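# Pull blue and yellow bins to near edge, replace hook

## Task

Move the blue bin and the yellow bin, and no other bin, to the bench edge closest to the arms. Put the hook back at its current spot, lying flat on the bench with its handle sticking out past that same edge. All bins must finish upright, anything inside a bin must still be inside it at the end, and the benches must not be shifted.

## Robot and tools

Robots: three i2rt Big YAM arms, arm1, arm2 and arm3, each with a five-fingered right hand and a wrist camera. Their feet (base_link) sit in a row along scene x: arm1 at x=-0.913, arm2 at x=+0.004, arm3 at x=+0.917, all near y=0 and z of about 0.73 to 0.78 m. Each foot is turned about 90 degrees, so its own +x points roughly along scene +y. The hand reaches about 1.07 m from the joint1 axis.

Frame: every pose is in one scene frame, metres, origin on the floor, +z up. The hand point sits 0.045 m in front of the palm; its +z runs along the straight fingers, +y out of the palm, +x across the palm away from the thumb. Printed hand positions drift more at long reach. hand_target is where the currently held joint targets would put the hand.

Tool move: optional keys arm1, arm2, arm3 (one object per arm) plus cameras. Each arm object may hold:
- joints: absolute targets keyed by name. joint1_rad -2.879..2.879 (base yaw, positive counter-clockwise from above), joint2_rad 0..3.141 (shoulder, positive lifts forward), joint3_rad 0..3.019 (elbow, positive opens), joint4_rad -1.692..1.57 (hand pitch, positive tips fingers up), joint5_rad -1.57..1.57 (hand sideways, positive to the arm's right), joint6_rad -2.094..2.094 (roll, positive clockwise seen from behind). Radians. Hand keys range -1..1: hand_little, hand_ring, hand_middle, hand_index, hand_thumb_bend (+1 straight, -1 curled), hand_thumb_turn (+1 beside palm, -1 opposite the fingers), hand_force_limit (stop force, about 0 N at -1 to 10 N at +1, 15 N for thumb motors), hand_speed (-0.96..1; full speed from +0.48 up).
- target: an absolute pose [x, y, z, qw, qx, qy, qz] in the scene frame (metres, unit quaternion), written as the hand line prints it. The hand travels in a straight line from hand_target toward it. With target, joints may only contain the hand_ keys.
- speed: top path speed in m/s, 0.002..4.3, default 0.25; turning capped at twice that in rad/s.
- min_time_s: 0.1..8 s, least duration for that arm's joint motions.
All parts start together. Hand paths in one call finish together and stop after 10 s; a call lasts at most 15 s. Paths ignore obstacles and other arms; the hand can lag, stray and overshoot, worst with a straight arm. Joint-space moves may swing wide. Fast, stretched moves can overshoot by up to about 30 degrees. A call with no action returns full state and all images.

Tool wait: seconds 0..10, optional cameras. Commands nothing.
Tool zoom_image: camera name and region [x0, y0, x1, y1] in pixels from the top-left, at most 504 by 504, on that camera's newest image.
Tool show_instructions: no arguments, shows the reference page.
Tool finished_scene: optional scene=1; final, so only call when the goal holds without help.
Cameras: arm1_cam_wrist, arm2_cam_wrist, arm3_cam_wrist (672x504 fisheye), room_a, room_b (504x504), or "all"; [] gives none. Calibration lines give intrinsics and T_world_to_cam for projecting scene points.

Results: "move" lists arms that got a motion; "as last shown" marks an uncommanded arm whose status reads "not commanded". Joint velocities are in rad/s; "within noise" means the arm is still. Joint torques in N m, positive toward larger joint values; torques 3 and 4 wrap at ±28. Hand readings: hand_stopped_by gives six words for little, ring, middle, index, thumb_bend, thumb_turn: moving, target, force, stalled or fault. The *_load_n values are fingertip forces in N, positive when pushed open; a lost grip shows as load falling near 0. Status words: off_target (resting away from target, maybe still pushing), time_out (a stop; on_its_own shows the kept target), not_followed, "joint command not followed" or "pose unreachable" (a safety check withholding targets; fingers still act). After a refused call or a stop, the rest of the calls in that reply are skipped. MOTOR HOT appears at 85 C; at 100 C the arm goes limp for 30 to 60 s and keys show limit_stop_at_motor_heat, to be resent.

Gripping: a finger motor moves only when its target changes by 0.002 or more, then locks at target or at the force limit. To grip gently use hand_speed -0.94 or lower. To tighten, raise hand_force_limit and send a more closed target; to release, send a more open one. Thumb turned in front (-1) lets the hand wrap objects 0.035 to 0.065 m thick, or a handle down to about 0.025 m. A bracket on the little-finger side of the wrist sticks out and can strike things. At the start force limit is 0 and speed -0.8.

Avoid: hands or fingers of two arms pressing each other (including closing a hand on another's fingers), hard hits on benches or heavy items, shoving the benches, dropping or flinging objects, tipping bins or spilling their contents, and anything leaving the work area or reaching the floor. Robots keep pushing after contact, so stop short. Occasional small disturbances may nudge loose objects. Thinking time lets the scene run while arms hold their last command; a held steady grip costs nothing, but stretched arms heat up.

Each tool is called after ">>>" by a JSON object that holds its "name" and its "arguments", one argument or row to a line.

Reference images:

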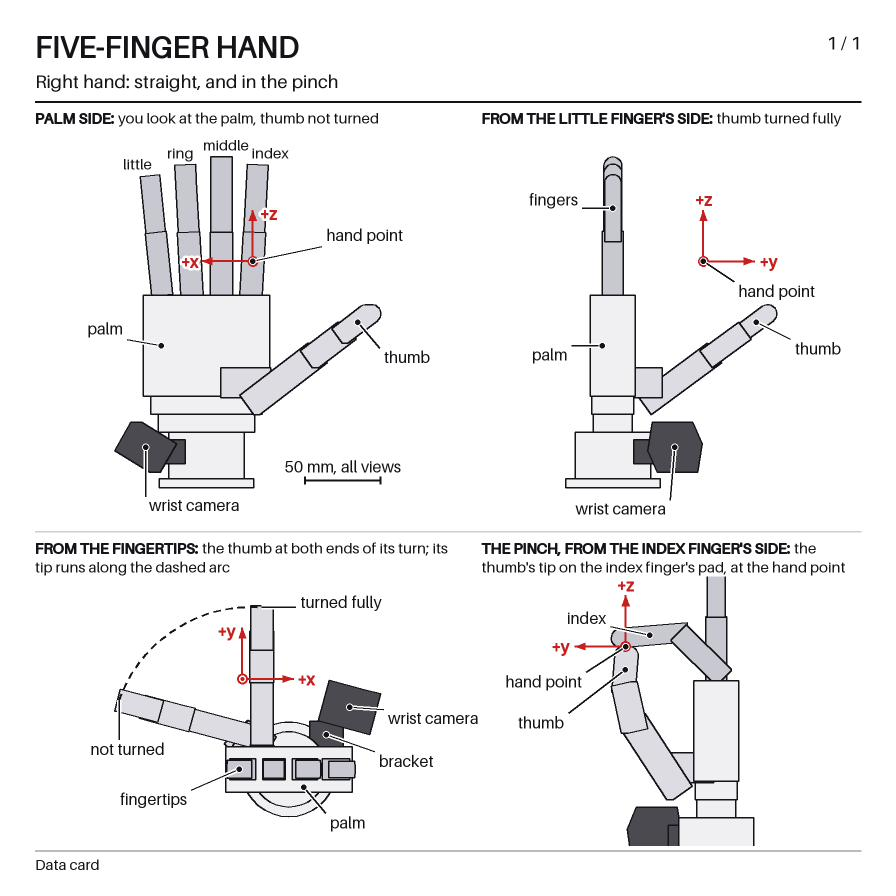

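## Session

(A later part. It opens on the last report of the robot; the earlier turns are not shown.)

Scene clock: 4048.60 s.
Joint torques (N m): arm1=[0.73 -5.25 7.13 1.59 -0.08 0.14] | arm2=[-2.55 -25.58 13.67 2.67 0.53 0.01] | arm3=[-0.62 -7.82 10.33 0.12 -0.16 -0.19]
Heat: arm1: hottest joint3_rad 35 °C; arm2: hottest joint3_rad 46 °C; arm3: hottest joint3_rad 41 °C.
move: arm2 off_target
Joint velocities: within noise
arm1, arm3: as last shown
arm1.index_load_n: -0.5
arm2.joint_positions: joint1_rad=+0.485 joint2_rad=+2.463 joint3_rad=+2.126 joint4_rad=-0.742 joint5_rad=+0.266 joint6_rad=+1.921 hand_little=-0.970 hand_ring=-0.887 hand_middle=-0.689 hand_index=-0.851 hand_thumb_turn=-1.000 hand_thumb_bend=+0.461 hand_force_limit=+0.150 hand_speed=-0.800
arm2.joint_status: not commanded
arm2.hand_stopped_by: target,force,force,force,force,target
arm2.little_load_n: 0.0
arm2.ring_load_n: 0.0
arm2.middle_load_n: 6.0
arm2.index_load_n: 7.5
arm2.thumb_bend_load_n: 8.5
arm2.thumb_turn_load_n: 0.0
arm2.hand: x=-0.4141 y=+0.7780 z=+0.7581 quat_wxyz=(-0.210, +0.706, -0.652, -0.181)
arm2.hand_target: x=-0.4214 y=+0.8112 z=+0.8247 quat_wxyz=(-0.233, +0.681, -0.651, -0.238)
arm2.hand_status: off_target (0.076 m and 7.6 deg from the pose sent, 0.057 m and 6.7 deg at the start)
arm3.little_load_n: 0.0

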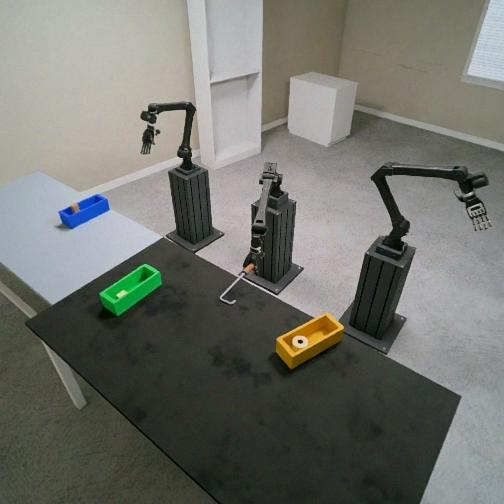

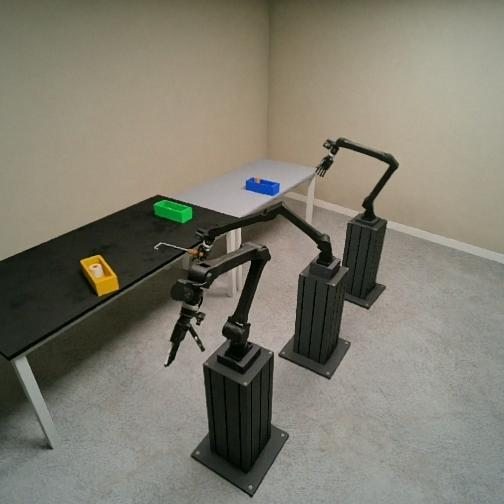

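>>> {"name": "move", "arguments": {
  "arm2": {"target": [-0.419, 0.813, 0.810, -0.2330, 0.6810, -0.6510, -0.2381], "speed": 0.05},
  "cameras": ["room_a", "room_b"]
}}

>>> {"name": "zoom_image", "arguments": {
  "camera": "room_a",
  "region": [190, 230, 270, 310]
}}

>>> {"name": "zoom_image", "arguments": {
  "camera": "room_b",
  "region": [130, 200, 210, 260]
}}

Scene clock: 4063.93 s.
Joint torques (N m): arm1=[0.73 -4.89 6.97 1.63 -0.09 0.13] | arm2=[-2.78 -26.46 10.33 2.92 0.46 0.03] | arm3=[-0.56 -8.06 10.81 0.1 -0.15 -0.17]
Heat: arm1: hottest joint3_rad 35 °C; arm2: hottest joint3_rad 47 °C; arm3: hottest joint3_rad 41 °C.
move: arm2 off_target
Joint velocities: within noise
arm1, arm3: as last shown
arm1.index_load_n: 0.0
arm2.joint_positions: joint1_rad=+0.485 joint2_rad=+2.463 joint3_rad=+2.126 joint4_rad=-0.719 joint5_rad=+0.266 joint6_rad=+1.916 hand_little=-0.970 hand_ring=-0.887 hand_middle=-0.689 hand_index=-0.851 hand_thumb_turn=-1.000 hand_thumb_bend=+0.461 hand_force_limit=+0.150 hand_speed=-0.800
arm2.joint_status: not commanded
arm2.hand_stopped_by: target,force,force,force,force,target
arm2.little_load_n: 0.0
arm2.ring_load_n: 0.0
arm2.middle_load_n: 6.0
arm2.index_load_n: 8.5
arm2.thumb_bend_load_n: 8.5
arm2.thumb_turn_load_n: 0.5
arm2.hand: x=-0.4167 y=+0.7821 z=+0.7620 quat_wxyz=(-0.214, +0.705, -0.649, -0.191)
arm2.hand_target: x=-0.4171 y=+0.8093 z=+0.8117 quat_wxyz=(-0.233, +0.682, -0.651, -0.238)
arm2.hand_status: off_target (0.057 m and 6.4 deg from the pose sent, 0.063 m and 7.6 deg at the start)

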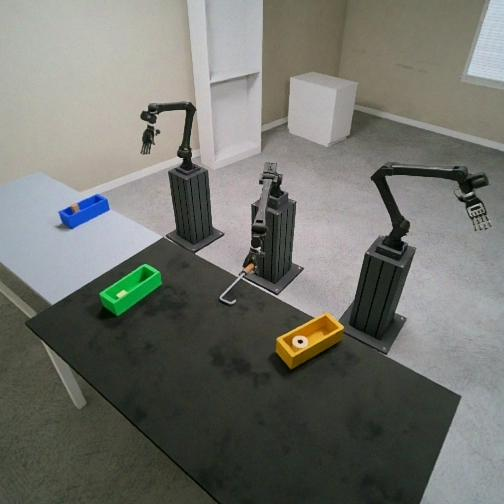

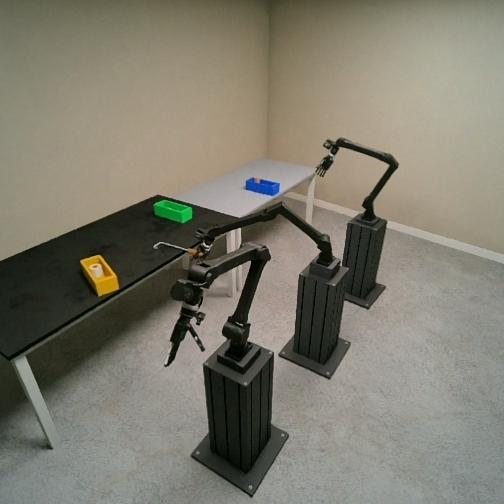

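Scaled by 6.300 from the camera's image (finer frame: 720x720).

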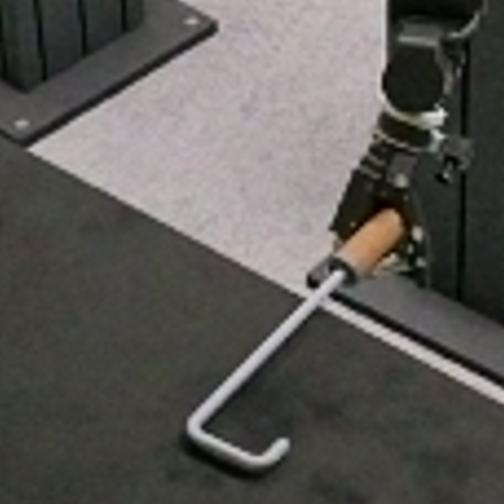

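Scaled by 6.300 from the camera's image (finer frame: 720x720).

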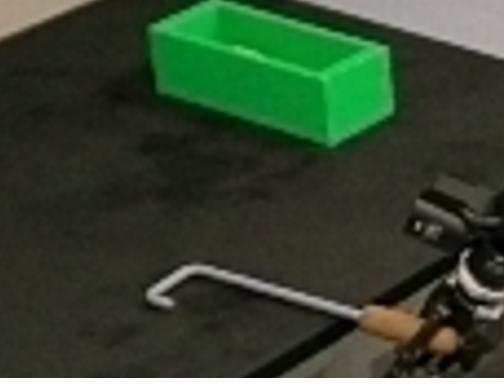

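>>> {"name": "move", "arguments": {
  "arm2": {"target": [-0.418, 0.816, 0.796, -0.2290, 0.6830, -0.6540, -0.2310], "speed": 0.05},
  "cameras": ["room_a", "room_b"]
}}

>>> {"name": "zoom_image", "arguments": {
  "camera": "room_a",
  "region": [190, 230, 270, 310]
}}

>>> {"name": "zoom_image", "arguments": {
  "camera": "room_b",
  "region": [130, 200, 210, 260]
}}

Scene clock: 4070.77 s.
Joint torques (N m): arm1=[0.67 -4.78 6.98 1.57 -0.08 0.13] | arm2=[-2.49 -25.58 12.51 2.18 0.31 -0.01] | arm3=[-0.91 -7.65 10.74 0.16 -0.15 -0.18]
Heat: arm1: hottest joint3_rad 35 °C; arm2: hottest joint3_rad 46 °C; arm3: hottest joint3_rad 41 °C.
move: arm2 off_target
Joint velocities: within noise
arm1: as last shown
arm2.joint_positions: joint1_rad=+0.484 joint2_rad=+2.474 joint3_rad=+2.126 joint4_rad=-0.716 joint5_rad=+0.264 joint6_rad=+1.916 hand_little=-0.970 hand_ring=-0.887 hand_middle=-0.689 hand_index=-0.851 hand_thumb_turn=-1.000 hand_thumb_bend=+0.461 hand_force_limit=+0.150 hand_speed=-0.800
arm2.joint_status: not commanded
arm2.hand_stopped_by: target,force,force,force,force,target
arm2.little_load_n: 0.0
arm2.ring_load_n: 0.0
arm2.middle_load_n: 6.0
arm2.index_load_n: 6.0
arm2.thumb_bend_load_n: 9.0
arm2.thumb_turn_load_n: 0.0
arm2.hand: x=-0.4154 y=+0.7815 z=+0.7531 quat_wxyz=(-0.213, +0.705, -0.650, -0.188)
arm2.hand_target: x=-0.4155 y=+0.8118 z=+0.7979 quat_wxyz=(-0.229, +0.683, -0.654, -0.231)
arm2.hand_status: off_target (0.055 m and 5.9 deg from the pose sent, 0.048 m and 5.5 deg at the start)
arm3.joint_positions: joint1_rad=+0.257 joint2_rad=+1.127 joint3_rad=+1.393 joint4_rad=-1.322 joint5_rad=+0.094 joint6_rad=+1.734 hand_little=+1.000 hand_ring=+1.000 hand_middle=+1.000 hand_index=+1.000 hand_thumb_turn=-1.000 hand_thumb_bend=+1.000 hand_force_limit=+0.300 hand_speed=-0.800
arm3.joint_status: not commanded
arm3.hand_stopped_by: target,target,target,target,target,target
arm3.little_load_n: 0.0
arm3.ring_load_n: 0.0
arm3.middle_load_n: 0.0
arm3.index_load_n: 0.0
arm3.thumb_bend_load_n: 0.0
arm3.thumb_turn_load_n: 0.0
arm3.hand: x=+0.7985 y=+0.4491 z=+1.1123 quat_wxyz=(-0.181, +0.682, -0.685, -0.181)
arm3.hand_target: x=+0.8000 y=+0.4499 z=+1.1200 quat_wxyz=(-0.183, +0.683, -0.683, -0.183)
arm3.hand_status: not commanded

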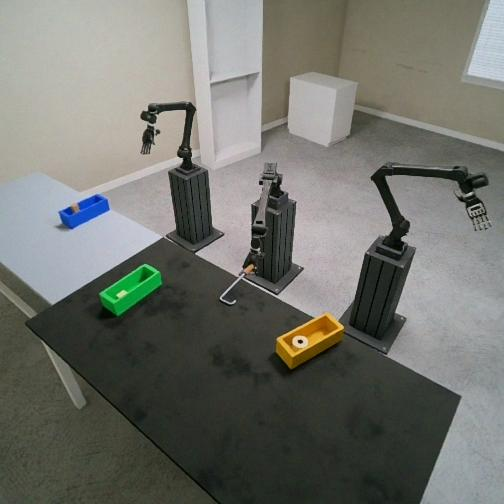

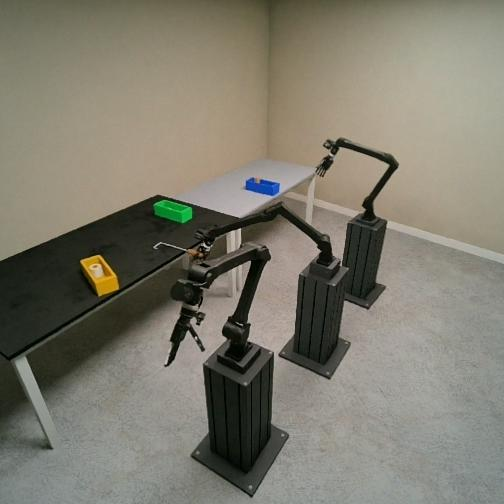

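Scaled by 6.300 from the camera's image (finer frame: 720x720).

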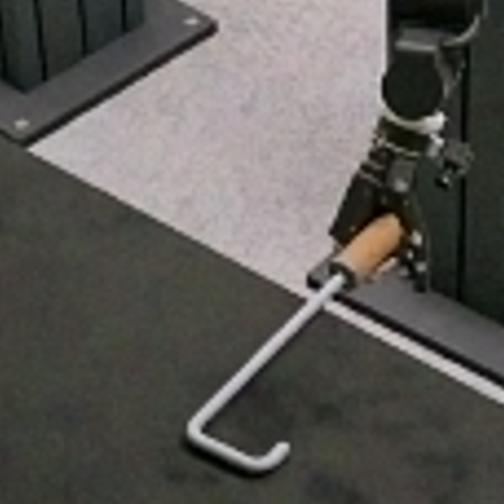

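Scaled by 6.300 from the camera's image (finer frame: 720x720).

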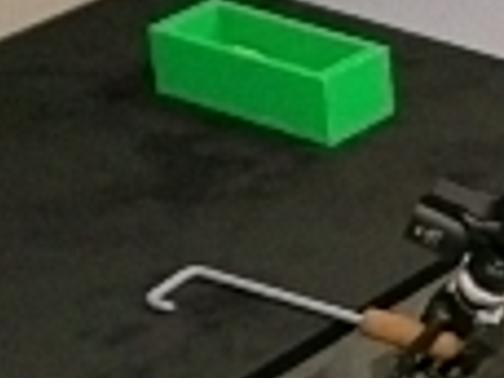

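>>> {"name": "move", "arguments": {
  "arm2": {"joints": {"hand_thumb_bend": 1.0, "hand_speed": -0.75}}
}}

>>> {"name": "move", "arguments": {
  "arm2": {"joints": {"hand_index": 1.0, "hand_middle": 1.0, "hand_ring": 1.0, "hand_little": 1.0, "hand_speed": -0.8}},
  "cameras": ["arm2_cam_wrist", "room_a", "room_b"]
}}

>>> {"name": "zoom_image", "arguments": {
  "camera": "room_a",
  "region": [190, 230, 270, 310]
}}

>>> {"name": "zoom_image", "arguments": {
  "camera": "room_b",
  "region": [130, 200, 210, 260]
}}

Scene clock: 4079.43 s.
Joint torques (N m): arm1=[0.5 -4.78 7.05 1.62 -0.09 0.15] | arm2=[-3.31 -24.7 12.36 2.04 0.33 0.01] | arm3=[-0.67 -8.12 10.67 0.08 -0.15 -0.17]
Heat: arm1: hottest joint3_rad 35 °C; arm2: hottest joint3_rad 46 °C; arm3: hottest joint3_rad 41 °C.
move: arm2 done
Joint velocities: within noise
arm1.joint_positions: joint1_rad=+1.593 joint2_rad=+0.948 joint3_rad=+1.170 joint4_rad=-1.132 joint5_rad=+0.005 joint6_rad=+1.202 hand_little=+1.000 hand_ring=+1.000 hand_middle=+1.000 hand_index=+1.000 hand_thumb_turn=-1.000 hand_thumb_bend=+1.000 hand_force_limit=+0.100 hand_speed=-0.800
arm1.joint_status: not commanded
arm1.hand_stopped_by: target,target,target,target,target,target
arm1.little_load_n: 0.0
arm1.ring_load_n: 0.0
arm1.middle_load_n: 0.0
arm1.index_load_n: 0.0
arm1.thumb_bend_load_n: -0.5
arm1.thumb_turn_load_n: 0.0
arm1.hand: x=-1.3104 y=-0.0803 z=+1.1012 quat_wxyz=(-0.057, +0.927, +0.196, -0.316)
arm1.hand_target: x=-1.3063 y=-0.0830 z=+1.0929 quat_wxyz=(-0.053, +0.930, +0.196, -0.306)
arm1.hand_status: not commanded
arm2.joint_positions: joint1_rad=+0.484 joint2_rad=+2.474 joint3_rad=+2.126 joint4_rad=-0.711 joint5_rad=+0.264 joint6_rad=+1.916 hand_little=-0.970 hand_ring=-0.887 hand_middle=-0.689 hand_index=-0.851 hand_thumb_turn=-1.000 hand_thumb_bend=+1.000 hand_force_limit=+0.150 hand_speed=-0.750
arm2.joint_status: all done
arm2.hand_stopped_by: target,force,force,force,target,target
arm2.little_load_n: 0.0
arm2.ring_load_n: 0.0
arm2.middle_load_n: 0.0
arm2.index_load_n: 4.0
arm2.thumb_bend_load_n: 0.0
arm2.thumb_turn_load_n: 0.0
arm2.hand: x=-0.4159 y=+0.7825 z=+0.7540 quat_wxyz=(-0.213, +0.705, -0.649, -0.190)
arm2.hand_target: x=-0.4154 y=+0.8118 z=+0.7979 quat_wxyz=(-0.229, +0.683, -0.654, -0.231)
arm2.hand_status: not commanded
arm3: as last shown
pictures: none

Scene clock: 4083.47 s.
Joint torques (N m): arm1=[0.62 -4.78 6.97 1.58 -0.08 0.13] | arm2=[-3.02 -24.76 11.58 1.55 0.38 0.01] | arm3=[0.15 -7.71 10.63 0.18 -0.19 -0.23]
Heat: arm1: hottest joint3_rad 35 °C; arm2: hottest joint3_rad 46 °C; arm3: hottest joint3_rad 41 °C.
move: arm2 done
Joint velocities: within noise
arm1, arm3: as last shown
arm1.thumb_bend_load_n: 0.0
arm2.joint_positions: joint1_rad=+0.482 joint2_rad=+2.474 joint3_rad=+2.139 joint4_rad=-0.703 joint5_rad=+0.264 joint6_rad=+1.917 hand_little=+1.000 hand_ring=+1.000 hand_middle=+1.000 hand_index=+1.000 hand_thumb_turn=-1.000 hand_thumb_bend=+1.000 hand_force_limit=+0.150 hand_speed=-0.800
arm2.joint_status: all done
arm2.hand_stopped_by: target,target,target,target,target,target
arm2.little_load_n: 0.0
arm2.ring_load_n: 0.0
arm2.middle_load_n: 0.0
arm2.index_load_n: 0.0
arm2.thumb_bend_load_n: -0.5
arm2.thumb_turn_load_n: 0.0
arm2.hand: x=-0.4173 y=+0.7886 z=+0.7624 quat_wxyz=(-0.217, +0.701, -0.650, -0.200)
arm2.hand_target: x=-0.4155 y=+0.8116 z=+0.7978 quat_wxyz=(-0.229, +0.683, -0.654, -0.231)
arm2.hand_status: not commanded
arm2_cam_wrist: T_world_to_cam=[[-0.95578, -0.24693, -0.15968, -0.08219], [-0.24962, 0.39422, 0.88446, -1.09237], [-0.15545, 0.88522, -0.43843, -0.31215]] pos_world=[-0.39976, 0.68667, 0.81618]

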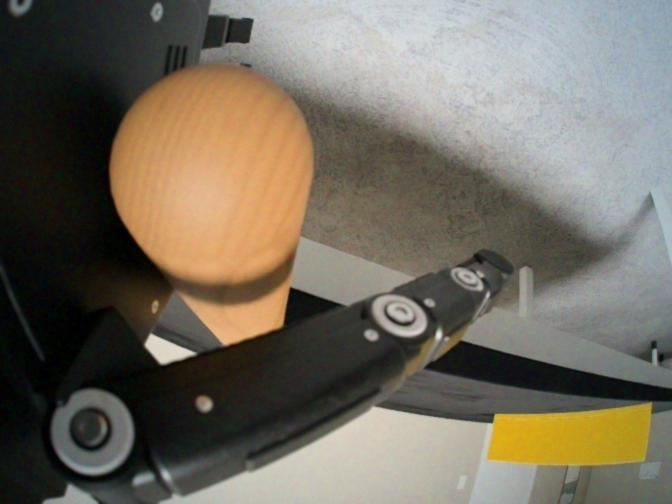

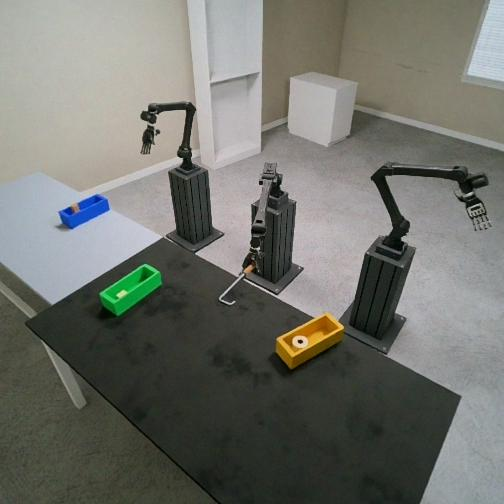

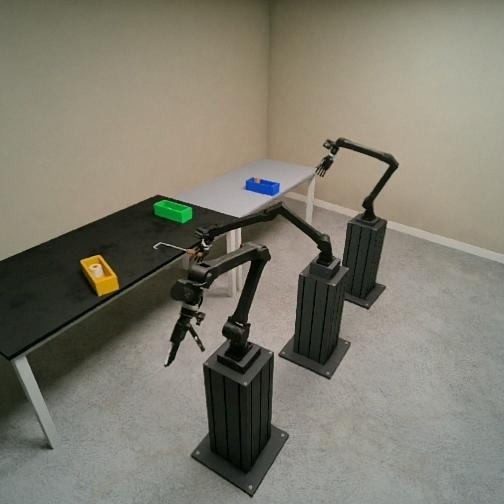

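Scaled by 6.300 from the camera's image (finer frame: 720x720).

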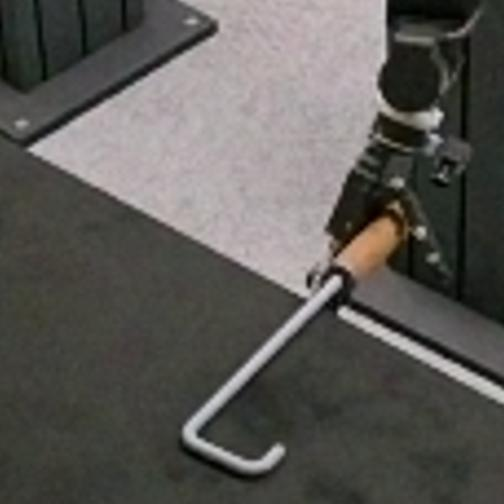

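Scaled by 6.300 from the camera's image (finer frame: 720x720).

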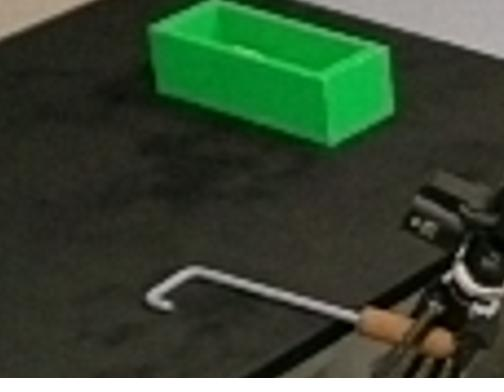

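>>> {"name": "move", "arguments": {
  "arm2": {"target": [-0.403, 0.745, 0.885, -0.2290, 0.6830, -0.6540, -0.2310], "speed": 0.08}
}}

>>> {"name": "move", "arguments": {
  "arm2": {"target": [-0.395, 0.65, 0.97, -0.1798, 0.6949, -0.6710, -0.1862], "speed": 0.2},
  "cameras": ["arm2_cam_wrist", "room_a", "room_b"]
}}

>>> {"name": "zoom_image", "arguments": {
  "camera": "room_a",
  "region": [190, 230, 270, 310]
}}

>>> {"name": "zoom_image", "arguments": {
  "camera": "room_b",
  "region": [130, 200, 210, 260]
}}

Scene clock: 4093.67 s.
Joint torques (N m): arm1=[0.67 -4.66 6.99 1.57 -0.1 0.14] | arm2=[-0.38 -24.35 7.47 1.28 0.41 0.1] | arm3=[-0.73 -7.65 10.66 0.18 -0.17 -0.24]
Heat: arm1: hottest joint3_rad 35 °C; arm2: hottest joint3_rad 45 °C; arm3: hottest joint3_rad 41 °C.
move: arm2 off_target
Joint velocities: within noise
arm1, arm3: as last shown
arm2.joint_positions: joint1_rad=+0.483 joint2_rad=+2.210 joint3_rad=+1.910 joint4_rad=-0.697 joint5_rad=+0.278 joint6_rad=+1.940 hand_little=+1.000 hand_ring=+1.000 hand_middle=+1.000 hand_index=+1.000 hand_thumb_turn=-1.000 hand_thumb_bend=+1.000 hand_force_limit=+0.150 hand_speed=-0.800
arm2.joint_status: not commanded
arm2.hand_stopped_by: target,target,target,target,target,target
arm2.little_load_n: 0.0
arm2.ring_load_n: 0.0
arm2.middle_load_n: 0.0
arm2.index_load_n: 0.0
arm2.thumb_bend_load_n: 0.0
arm2.thumb_turn_load_n: 0.0
arm2.hand: x=-0.3936 y=+0.7487 z=+0.8656 quat_wxyz=(-0.226, +0.686, -0.656, -0.218)
arm2.hand_target: x=-0.4031 y=+0.7449 z=+0.8848 quat_wxyz=(-0.229, +0.683, -0.654, -0.231)
arm2.hand_status: off_target (0.022 m and 1.6 deg from the pose sent, 0.131 m and 4.4 deg at the start)
pictures: none

Scene clock: 4095.13 s.
Joint torques (N m): arm1=[0.56 -4.84 6.98 1.66 -0.08 0.14] | arm2=[-1.14 -19.66 7.88 0.39 0.23 -0.02] | arm3=[-0.32 -7.06 10.69 0.17 -0.2 -0.2]
Heat: arm1: hottest joint3_rad 35 °C; arm2: hottest joint3_rad 44 °C; arm3: hottest joint3_rad 41 °C.
move: arm2 done
Joint velocities: within noise
arm1, arm3: as last shown
arm1.thumb_turn_load_n: -0.5
arm2.joint_positions: joint1_rad=+0.534 joint2_rad=+1.956 joint3_rad=+1.812 joint4_rad=-0.962 joint5_rad=+0.245 joint6_rad=+2.024 hand_little=+1.000 hand_ring=+1.000 hand_middle=+1.000 hand_index=+1.000 hand_thumb_turn=-1.000 hand_thumb_bend=+1.000 hand_force_limit=+0.150 hand_speed=-0.800
arm2.joint_status: not commanded
arm2.hand_stopped_by: target,target,target,target,target,target
arm2.little_load_n: 0.0
arm2.ring_load_n: 0.0
arm2.middle_load_n: 0.0
arm2.index_load_n: 0.0
arm2.thumb_bend_load_n: 0.0
arm2.thumb_turn_load_n: 0.0
arm2.hand: x=-0.3915 y=+0.6552 z=+0.9678 quat_wxyz=(-0.183, +0.694, -0.670, -0.187)
arm2.hand_target: x=-0.3949 y=+0.6501 z=+0.9700 quat_wxyz=(-0.180, +0.695, -0.671, -0.186)
arm2.hand_status: done (0.007 m and 0.4 deg from the pose sent, 0.144 m and 6.7 deg at the start)
arm2_cam_wrist: T_world_to_cam=[[-0.96773, -0.228, -0.10732, -0.12551], [-0.20432, 0.46067, 0.86373, -1.22072], [-0.14749, 0.85779, -0.49239, -0.02668]] pos_world=[-0.37482, 0.55662, 1.02777]

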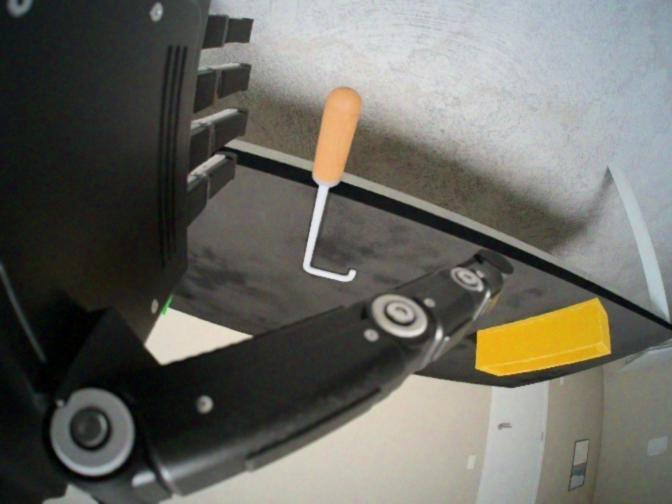

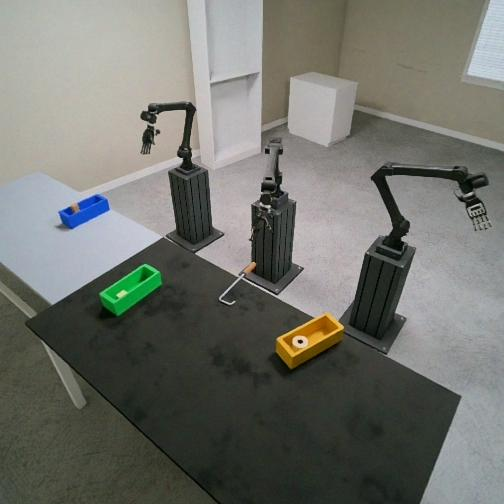

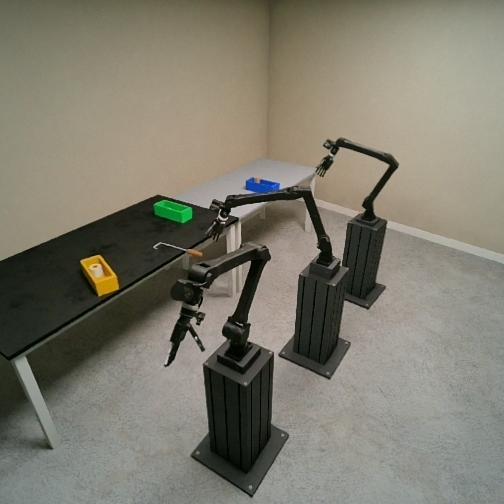

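Scaled by 6.300 from the camera's image (finer frame: 720x720).

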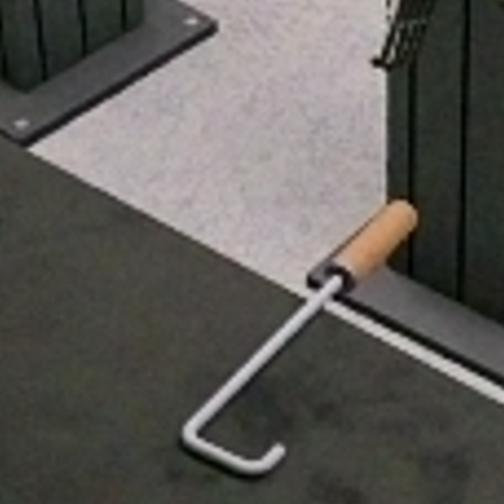

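Scaled by 6.300 from the camera's image (finer frame: 720x720).

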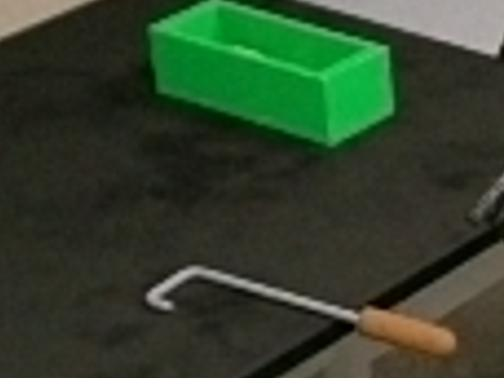

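>>> {"name": "move", "arguments": {
  "arm2": {"target": [-0.385, 0.64, 0.98, 0.0, 0.0, 0.9659, 0.2588], "speed": 0.35, "joints": {"hand_thumb_turn": 1.0, "hand_speed": -0.2}},
  "cameras": ["arm2_cam_wrist", "room_a", "room_b"]
}}

Scene clock: 4210.30 s.
Joint torques (N m): arm1=[0.56 -4.6 6.99 1.62 -0.1 0.12] | arm2=[-2.02 -17.55 11.71 0.57 -0.19 -0.02] | arm3=[-0.44 -7.47 10.76 0.16 -0.18 -0.19]
Heat: arm1: hottest joint3_rad 35 °C; arm2: hottest joint3_rad 40 °C; arm3: hottest joint3_rad 41 °C.
move: arm2 off_target
Joint velocities: within noise
arm1, arm3: as last shown
arm2.joint_positions: joint1_rad=+0.437 joint2_rad=+1.911 joint3_rad=+1.716 joint4_rad=-0.966 joint5_rad=-0.235 joint6_rad=+2.158 hand_little=+1.000 hand_ring=+1.000 hand_middle=+1.000 hand_index=+1.000 hand_thumb_turn=+1.000 hand_thumb_bend=+1.000 hand_force_limit=+0.150 hand_speed=-0.200
arm2.joint_status: all done
arm2.hand_stopped_by: target,target,target,target,target,target
arm2.little_load_n: 0.0
arm2.ring_load_n: 0.0
arm2.middle_load_n: 0.0
arm2.index_load_n: 0.0
arm2.thumb_bend_load_n: 0.0
arm2.thumb_turn_load_n: 0.0
arm2.hand: x=-0.3872 y=+0.6240 z=+0.9663 quat_wxyz=(+0.052, +0.657, -0.717, -0.227)
arm2.hand_target: x=-0.3840 y=+0.6396 z=+0.9801 quat_wxyz=(+0.051, +0.649, -0.721, -0.238)
arm2.hand_status: off_target (0.021 m and 82.6 deg from the pose sent, 0.021 m and 91.8 deg at the start; pose on its path clipped on 147 of 169 steps; a joint's target at an end of its range on 162 of 169 steps)
arm2_cam_wrist: T_world_to_cam=[[-0.92124, -0.18218, 0.3437, -0.57506], [0.13073, 0.68718, 0.71463, -1.07172], [-0.36637, 0.70328, -0.60924, 0.12458]] pos_world=[-0.34403, 0.54408, 1.03943]

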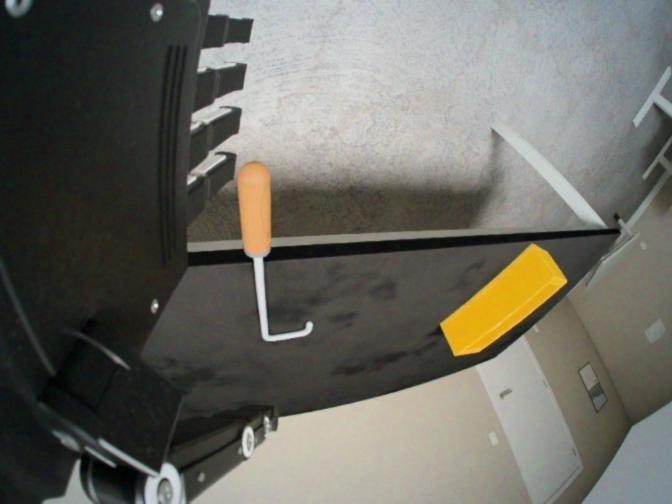

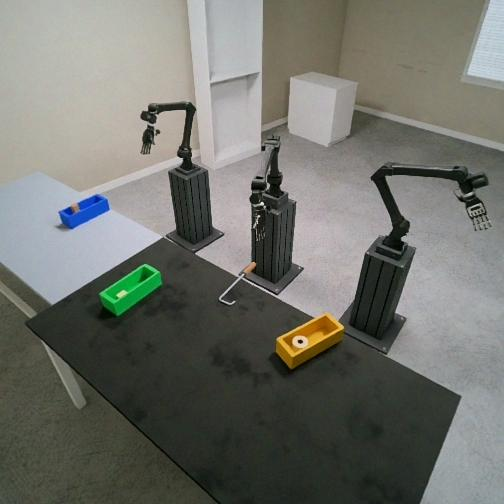

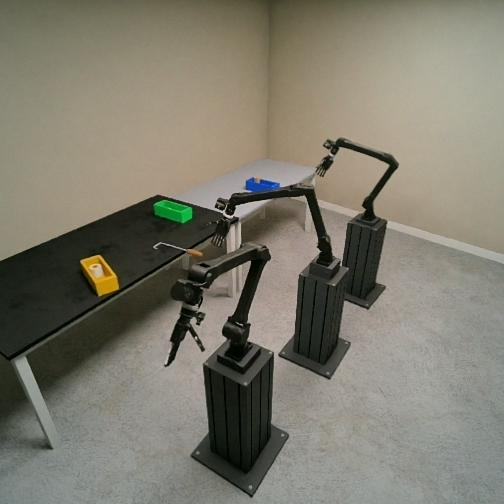

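>>> {"name": "move", "arguments": {
  "arm2": {"target": [-0.42, 0.56, 0.95, 0.0, 1.0, 0.0, 0.0], "speed": 0.35},
  "cameras": ["arm2_cam_wrist", "room_a", "room_b"]
}}

Scene clock: 4238.60 s.
Joint torques (N m): arm1=[0.85 -5.07 7.04 1.61 -0.11 0.14] | arm2=[-1.67 -21.95 10.91 -0.14 0.17 -0.18] | arm3=[-1.08 -7.36 10.76 0.18 -0.15 -0.23]
Heat: arm1: hottest joint3_rad 35 °C; arm2: hottest joint3_rad 43 °C; arm3: hottest joint3_rad 41 °C.
move: arm2 off_target
Joint velocities: within noise
arm1, arm3: as last shown
arm1.thumb_turn_load_n: 0.0
arm2.joint_positions: joint1_rad=+0.533 joint2_rad=+2.350 joint3_rad=+2.555 joint4_rad=-1.678 joint5_rad=-0.023 joint6_rad=+0.579 hand_little=+1.000 hand_ring=+1.000 hand_middle=+1.000 hand_index=+1.000 hand_thumb_turn=+1.000 hand_thumb_bend=+1.000 hand_force_limit=+0.150 hand_speed=-0.200
arm2.joint_status: not commanded
arm2.hand_stopped_by: target,target,target,target,target,target
arm2.little_load_n: 0.0
arm2.ring_load_n: 0.0
arm2.middle_load_n: 0.0
arm2.index_load_n: 0.0
arm2.thumb_bend_load_n: 0.0
arm2.thumb_turn_load_n: 0.0
arm2.hand: x=-0.4134 y=+0.5571 z=+0.9457 quat_wxyz=(-0.039, +0.999, -0.017, -0.033)
arm2.hand_target: x=-0.4194 y=+0.5591 z=+0.9496 quat_wxyz=(-0.047, +0.998, -0.009, -0.036)
arm2.hand_status: off_target (0.008 m and 6.2 deg from the pose sent, 0.073 m and 97.9 deg at the start; a joint's target at an end of its range on 43 of 103 steps)
arm2_cam_wrist: T_world_to_cam=[[0.18485, -0.97937, -0.08164, 0.69932], [-0.81172, -0.19898, 0.5491, -0.74703], [-0.55402, -0.03523, -0.83176, 0.69373]] pos_world=[-0.3513, 0.5607, 1.0443]

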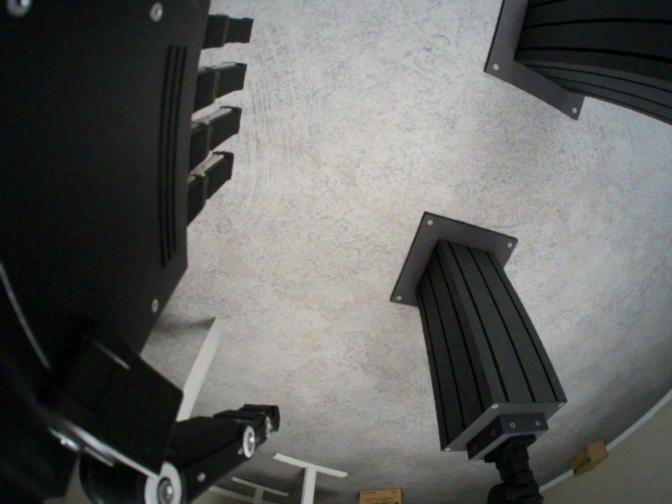

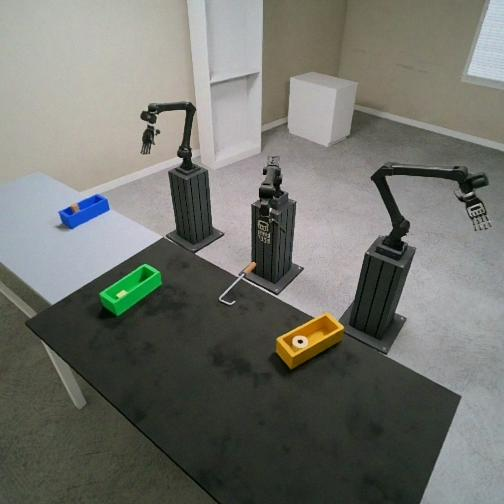

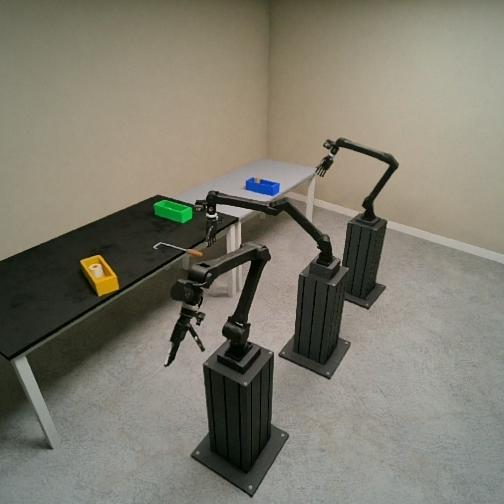

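>>> {"name": "move", "arguments": {
  "arm2": {"target": [-0.42, 0.575, 0.785, 0.0, 1.0, 0.0, 0.0], "speed": 0.2},
  "cameras": ["room_a", "room_b"]
}}

>>> {"name": "zoom_image", "arguments": {
  "camera": "room_a",
  "region": [200, 190, 300, 310]
}}

>>> {"name": "zoom_image", "arguments": {
  "camera": "room_b",
  "region": [140, 190, 240, 290]
}}

Scene clock: 4251.50 s.
Joint torques (N m): arm1=[0.56 -4.72 7.01 1.59 -0.1 0.13] | arm2=[-0.85 -24.64 10.52 0.38 0.23 -0.19] | arm3=[-0.44 -8.06 10.77 0.31 -0.16 -0.19]
Heat: arm1: hottest joint3_rad 35 °C; arm2: hottest joint3_rad 42 °C; arm3: hottest joint3_rad 41 °C.
move: arm2 off_target
Joint velocities: within noise
arm1, arm3: as last shown
arm1.little_load_n: -0.5
arm2.joint_positions: joint1_rad=+0.533 joint2_rad=+2.559 joint3_rad=+2.476 joint4_rad=-1.543 joint5_rad=-0.012 joint6_rad=+0.555 hand_little=+1.000 hand_ring=+1.000 hand_middle=+1.000 hand_index=+1.000 hand_thumb_turn=+1.000 hand_thumb_bend=+1.000 hand_force_limit=+0.150 hand_speed=-0.200
arm2.joint_status: not commanded
arm2.hand_stopped_by: target,target,target,target,target,target
arm2.little_load_n: 0.0
arm2.ring_load_n: 0.0
arm2.middle_load_n: 0.0
arm2.index_load_n: 0.0
arm2.thumb_bend_load_n: 0.0
arm2.thumb_turn_load_n: 0.0
arm2.hand: x=-0.4120 y=+0.5632 z=+0.7705 quat_wxyz=(+0.022, +1.000, -0.006, +0.012)
arm2.hand_target: x=-0.4196 y=+0.5744 z=+0.7854 quat_wxyz=(+0.000, +1.000, +0.000, +0.000)
arm2.hand_status: off_target (0.020 m and 3.0 deg from the pose sent, 0.162 m and 6.2 deg at the start)
arm3.thumb_turn_load_n: -0.5

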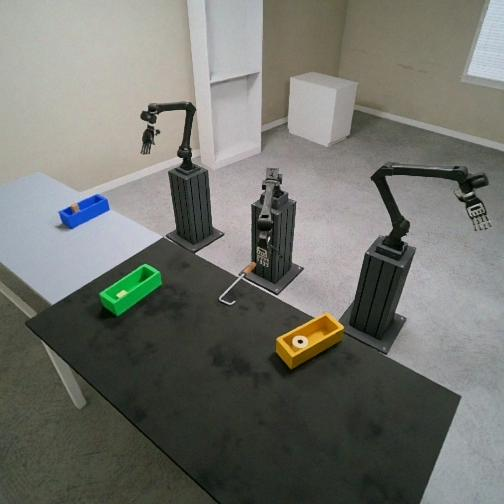

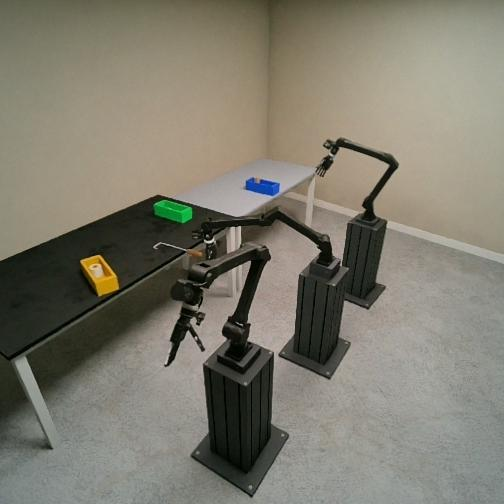

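Scaled by 4.200 from the camera's image (finer frame: 720x720).

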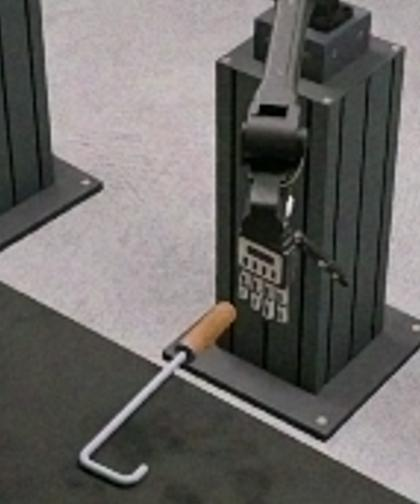

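Scaled by 5.040 from the camera's image (finer frame: 720x720).

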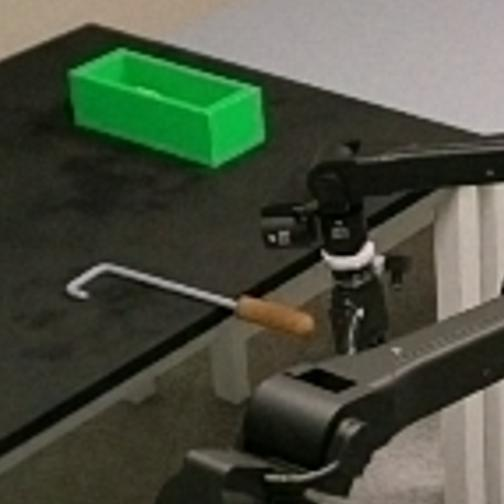

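>>> {"name": "move", "arguments": {
  "arm2": {"target": [-0.42, 0.655, 0.787, 0.0, 1.0, 0.0, 0.0], "speed": 0.06},
  "cameras": ["room_a", "room_b"]
}}

>>> {"name": "zoom_image", "arguments": {
  "camera": "room_a",
  "region": [200, 190, 300, 310]
}}

>>> {"name": "zoom_image", "arguments": {
  "camera": "room_b",
  "region": [140, 190, 240, 290]
}}

Scene clock: 4267.67 s.
Joint torques (N m): arm1=[0.56 -4.84 7.01 1.61 -0.09 0.13] | arm2=[-2.78 -25.11 11.18 1.11 0.05 -0.15] | arm3=[0.56 -7.36 10.52 0.08 -0.12 -0.17]
Heat: arm1: hottest joint3_rad 35 °C; arm2: hottest joint3_rad 41 °C; arm3: hottest joint3_rad 41 °C.
move: arm2 off_target
Joint velocities: within noise
arm1: as last shown
arm1.little_load_n: 0.0
arm1.index_load_n: 0.5
arm2.joint_positions: joint1_rad=+0.493 joint2_rad=+2.753 joint3_rad=+2.884 joint4_rad=-1.582 joint5_rad=-0.012 joint6_rad=+0.539 hand_little=+1.000 hand_ring=+1.000 hand_middle=+1.000 hand_index=+1.000 hand_thumb_turn=+1.000 hand_thumb_bend=+1.000 hand_force_limit=+0.150 hand_speed=-0.200
arm2.joint_status: not commanded
arm2.hand_stopped_by: target,target,target,target,target,target
arm2.little_load_n: 0.0
arm2.ring_load_n: 0.0
arm2.middle_load_n: 0.0
arm2.index_load_n: 0.0
arm2.thumb_bend_load_n: 0.0
arm2.thumb_turn_load_n: 0.0
arm2.hand: x=-0.4204 y=+0.6383 z=+0.7768 quat_wxyz=(-0.054, +0.998, -0.017, -0.033)
arm2.hand_target: x=-0.4190 y=+0.6531 z=+0.7869 quat_wxyz=(-0.075, +0.996, -0.019, -0.045)
arm2.hand_status: off_target (0.020 m and 7.5 deg from the pose sent, 0.094 m and 3.0 deg at the start; a joint's target at an end of its range on 39 of 58 steps)
arm3.joint_positions: joint1_rad=+0.257 joint2_rad=+1.127 joint3_rad=+1.393 joint4_rad=-1.322 joint5_rad=+0.094 joint6_rad=+1.734 hand_little=+1.000 hand_ring=+1.000 hand_middle=+1.000 hand_index=+1.000 hand_thumb_turn=-1.000 hand_thumb_bend=+1.000 hand_force_limit=+0.300 hand_speed=-0.800
arm3.joint_status: not commanded
arm3.hand_stopped_by: target,target,target,target,target,target
arm3.little_load_n: 0.0
arm3.ring_load_n: 0.0
arm3.middle_load_n: 0.0
arm3.index_load_n: 0.0
arm3.thumb_bend_load_n: 0.0
arm3.thumb_turn_load_n: -0.5
arm3.hand: x=+0.7985 y=+0.4491 z=+1.1123 quat_wxyz=(-0.181, +0.682, -0.685, -0.181)
arm3.hand_target: x=+0.8000 y=+0.4499 z=+1.1200 quat_wxyz=(-0.183, +0.683, -0.683, -0.183)
arm3.hand_status: not commanded

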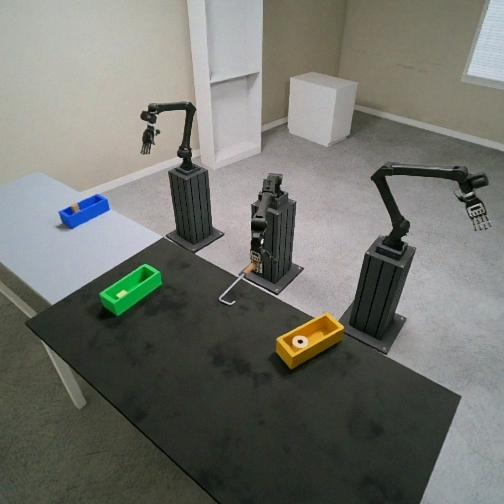

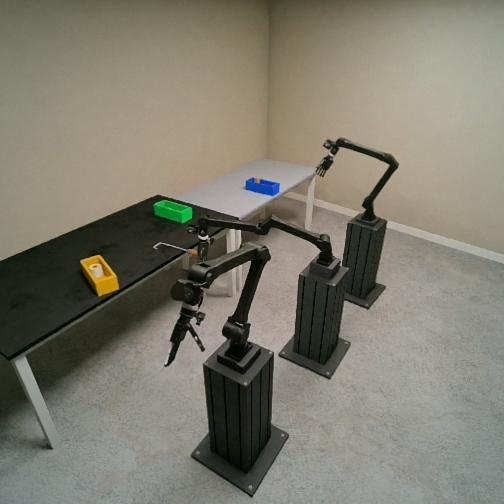

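Scaled by 4.200 from the camera's image (finer frame: 720x720).

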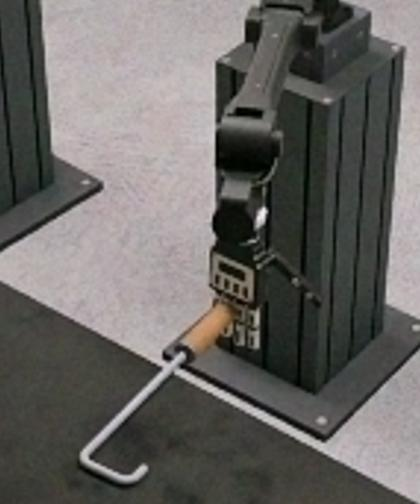

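Scaled by 5.040 from the camera's image (finer frame: 720x720).

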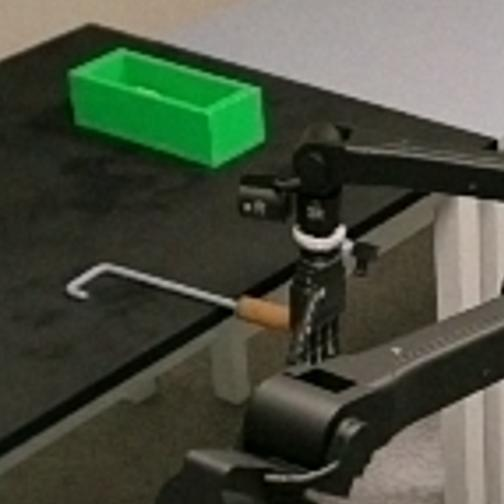

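>>> {"name": "move", "arguments": {
  "arm2": {"target": [-0.42, 0.635, 0.758, 0.0, 1.0, 0.0, 0.0], "speed": 0.1}
}}

>>> {"name": "move", "arguments": {
  "arm2": {"target": [-0.42, 0.668, 0.76, 0.0, 1.0, 0.0, 0.0], "speed": 0.05},
  "cameras": ["room_a", "room_b"]
}}

>>> {"name": "zoom_image", "arguments": {
  "camera": "room_a",
  "region": [200, 190, 300, 310]
}}

>>> {"name": "zoom_image", "arguments": {
  "camera": "room_b",
  "region": [140, 190, 240, 290]
}}

Scene clock: 4279.23 s.
Joint torques (N m): arm1=[0.62 -4.78 6.94 1.63 -0.07 0.14] | arm2=[-1.08 -24.06 10.97 -0.13 0.11 -0.12] | arm3=[-0.67 -7.88 10.77 0.17 -0.13 -0.22]
Heat: arm1: hottest joint3_rad 35 °C; arm2: hottest joint3_rad 41 °C; arm3: hottest joint3_rad 41 °C.
move: arm2 off_target
Joint velocities: within noise
arm1.joint_positions: joint1_rad=+1.593 joint2_rad=+0.948 joint3_rad=+1.170 joint4_rad=-1.132 joint5_rad=+0.005 joint6_rad=+1.202 hand_little=+1.000 hand_ring=+1.000 hand_middle=+1.000 hand_index=+1.000 hand_thumb_turn=-1.000 hand_thumb_bend=+1.000 hand_force_limit=+0.100 hand_speed=-0.800
arm1.joint_status: not commanded
arm1.hand_stopped_by: target,target,target,target,target,target
arm1.little_load_n: 0.0
arm1.ring_load_n: 0.0
arm1.middle_load_n: 0.0
arm1.index_load_n: 0.0
arm1.thumb_bend_load_n: 0.0
arm1.thumb_turn_load_n: 0.0
arm1.hand: x=-1.3104 y=-0.0803 z=+1.1012 quat_wxyz=(-0.057, +0.927, +0.196, -0.316)
arm1.hand_target: x=-1.3063 y=-0.0830 z=+1.0929 quat_wxyz=(-0.053, +0.930, +0.196, -0.306)
arm1.hand_status: not commanded
arm2.joint_positions: joint1_rad=+0.493 joint2_rad=+2.784 joint3_rad=+2.884 joint4_rad=-1.594 joint5_rad=-0.012 joint6_rad=+0.537 hand_little=+1.000 hand_ring=+1.000 hand_middle=+1.000 hand_index=+1.000 hand_thumb_turn=+1.000 hand_thumb_bend=+1.000 hand_force_limit=+0.150 hand_speed=-0.200
arm2.joint_status: not commanded
arm2.hand_stopped_by: target,target,target,target,target,target
arm2.little_load_n: 0.0
arm2.ring_load_n: 0.0
arm2.middle_load_n: 0.0
arm2.index_load_n: 0.0
arm2.thumb_bend_load_n: 0.0
arm2.thumb_turn_load_n: 0.0
arm2.hand: x=-0.4163 y=+0.6313 z=+0.7535 quat_wxyz=(-0.035, +0.999, -0.016, -0.022)
arm2.hand_target: x=-0.4194 y=+0.6337 z=+0.7578 quat_wxyz=(-0.042, +0.999, -0.011, -0.025)
arm2.hand_status: off_target (0.007 m and 5.1 deg from the pose sent, 0.019 m and 7.5 deg at the start; a joint's target at an end of its range on 40 of 43 steps)
arm3: as last shown
arm3.thumb_turn_load_n: 0.0
pictures: none

Scene clock: 4280.77 s.
Joint torques (N m): arm1=[0.67 -4.89 6.97 1.58 -0.09 0.13] | arm2=[-2.73 -24.64 10.97 1.24 0.07 -0.17] | arm3=[-0.97 -7.65 10.71 0.2 -0.15 -0.16]
Heat: arm1: hottest joint3_rad 35 °C; arm2: hottest joint3_rad 41 °C; arm3: hottest joint3_rad 41 °C.
move: arm2 off_target
Joint velocities: within noise
arm1, arm3: as last shown
arm2.joint_positions: joint1_rad=+0.489 joint2_rad=+2.784 joint3_rad=+2.884 joint4_rad=-1.526 joint5_rad=-0.012 joint6_rad=+0.537 hand_little=+1.000 hand_ring=+1.000 hand_middle=+1.000 hand_index=+1.000 hand_thumb_turn=+1.000 hand_thumb_bend=+1.000 hand_force_limit=+0.150 hand_speed=-0.200
arm2.joint_status: not commanded
arm2.hand_stopped_by: target,target,target,target,target,target
arm2.little_load_n: 0.0
arm2.ring_load_n: 0.0
arm2.middle_load_n: 0.0
arm2.index_load_n: 0.0
arm2.thumb_bend_load_n: 0.0
arm2.thumb_turn_load_n: 0.0
arm2.hand: x=-0.4229 y=+0.6489 z=+0.7532 quat_wxyz=(-0.064, +0.997, -0.018, -0.039)
arm2.hand_target: x=-0.4187 y=+0.6662 z=+0.7602 quat_wxyz=(-0.086, +0.995, -0.022, -0.050)
arm2.hand_status: off_target (0.020 m and 8.9 deg from the pose sent, 0.037 m and 5.1 deg at the start; a joint's target at an end of its range on 44 of 46 steps)

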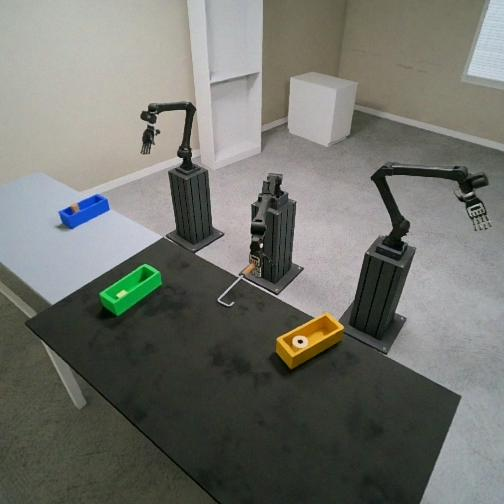

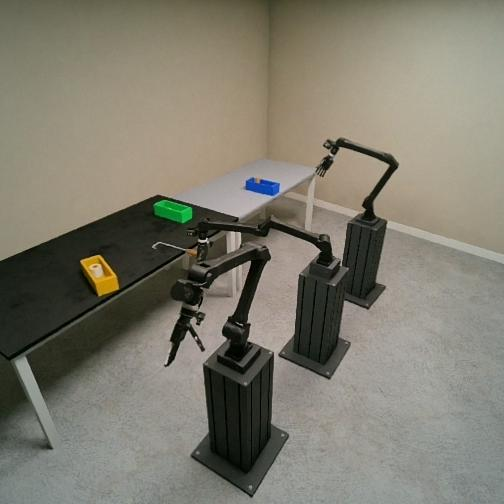

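Scaled by 4.200 from the camera's image (finer frame: 720x720).

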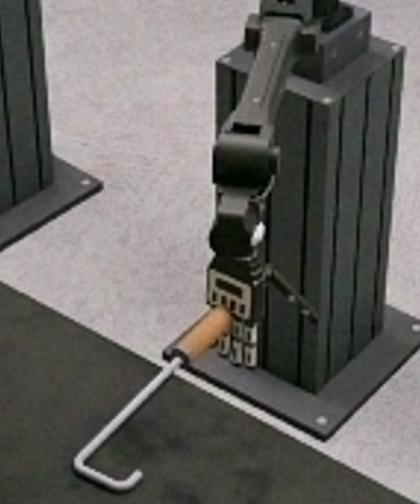

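Scaled by 5.040 from the camera's image (finer frame: 720x720).

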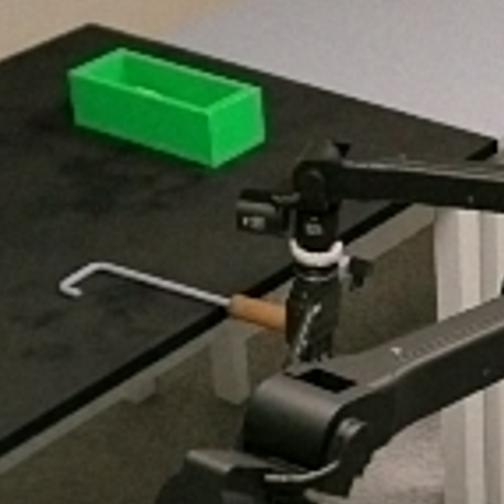

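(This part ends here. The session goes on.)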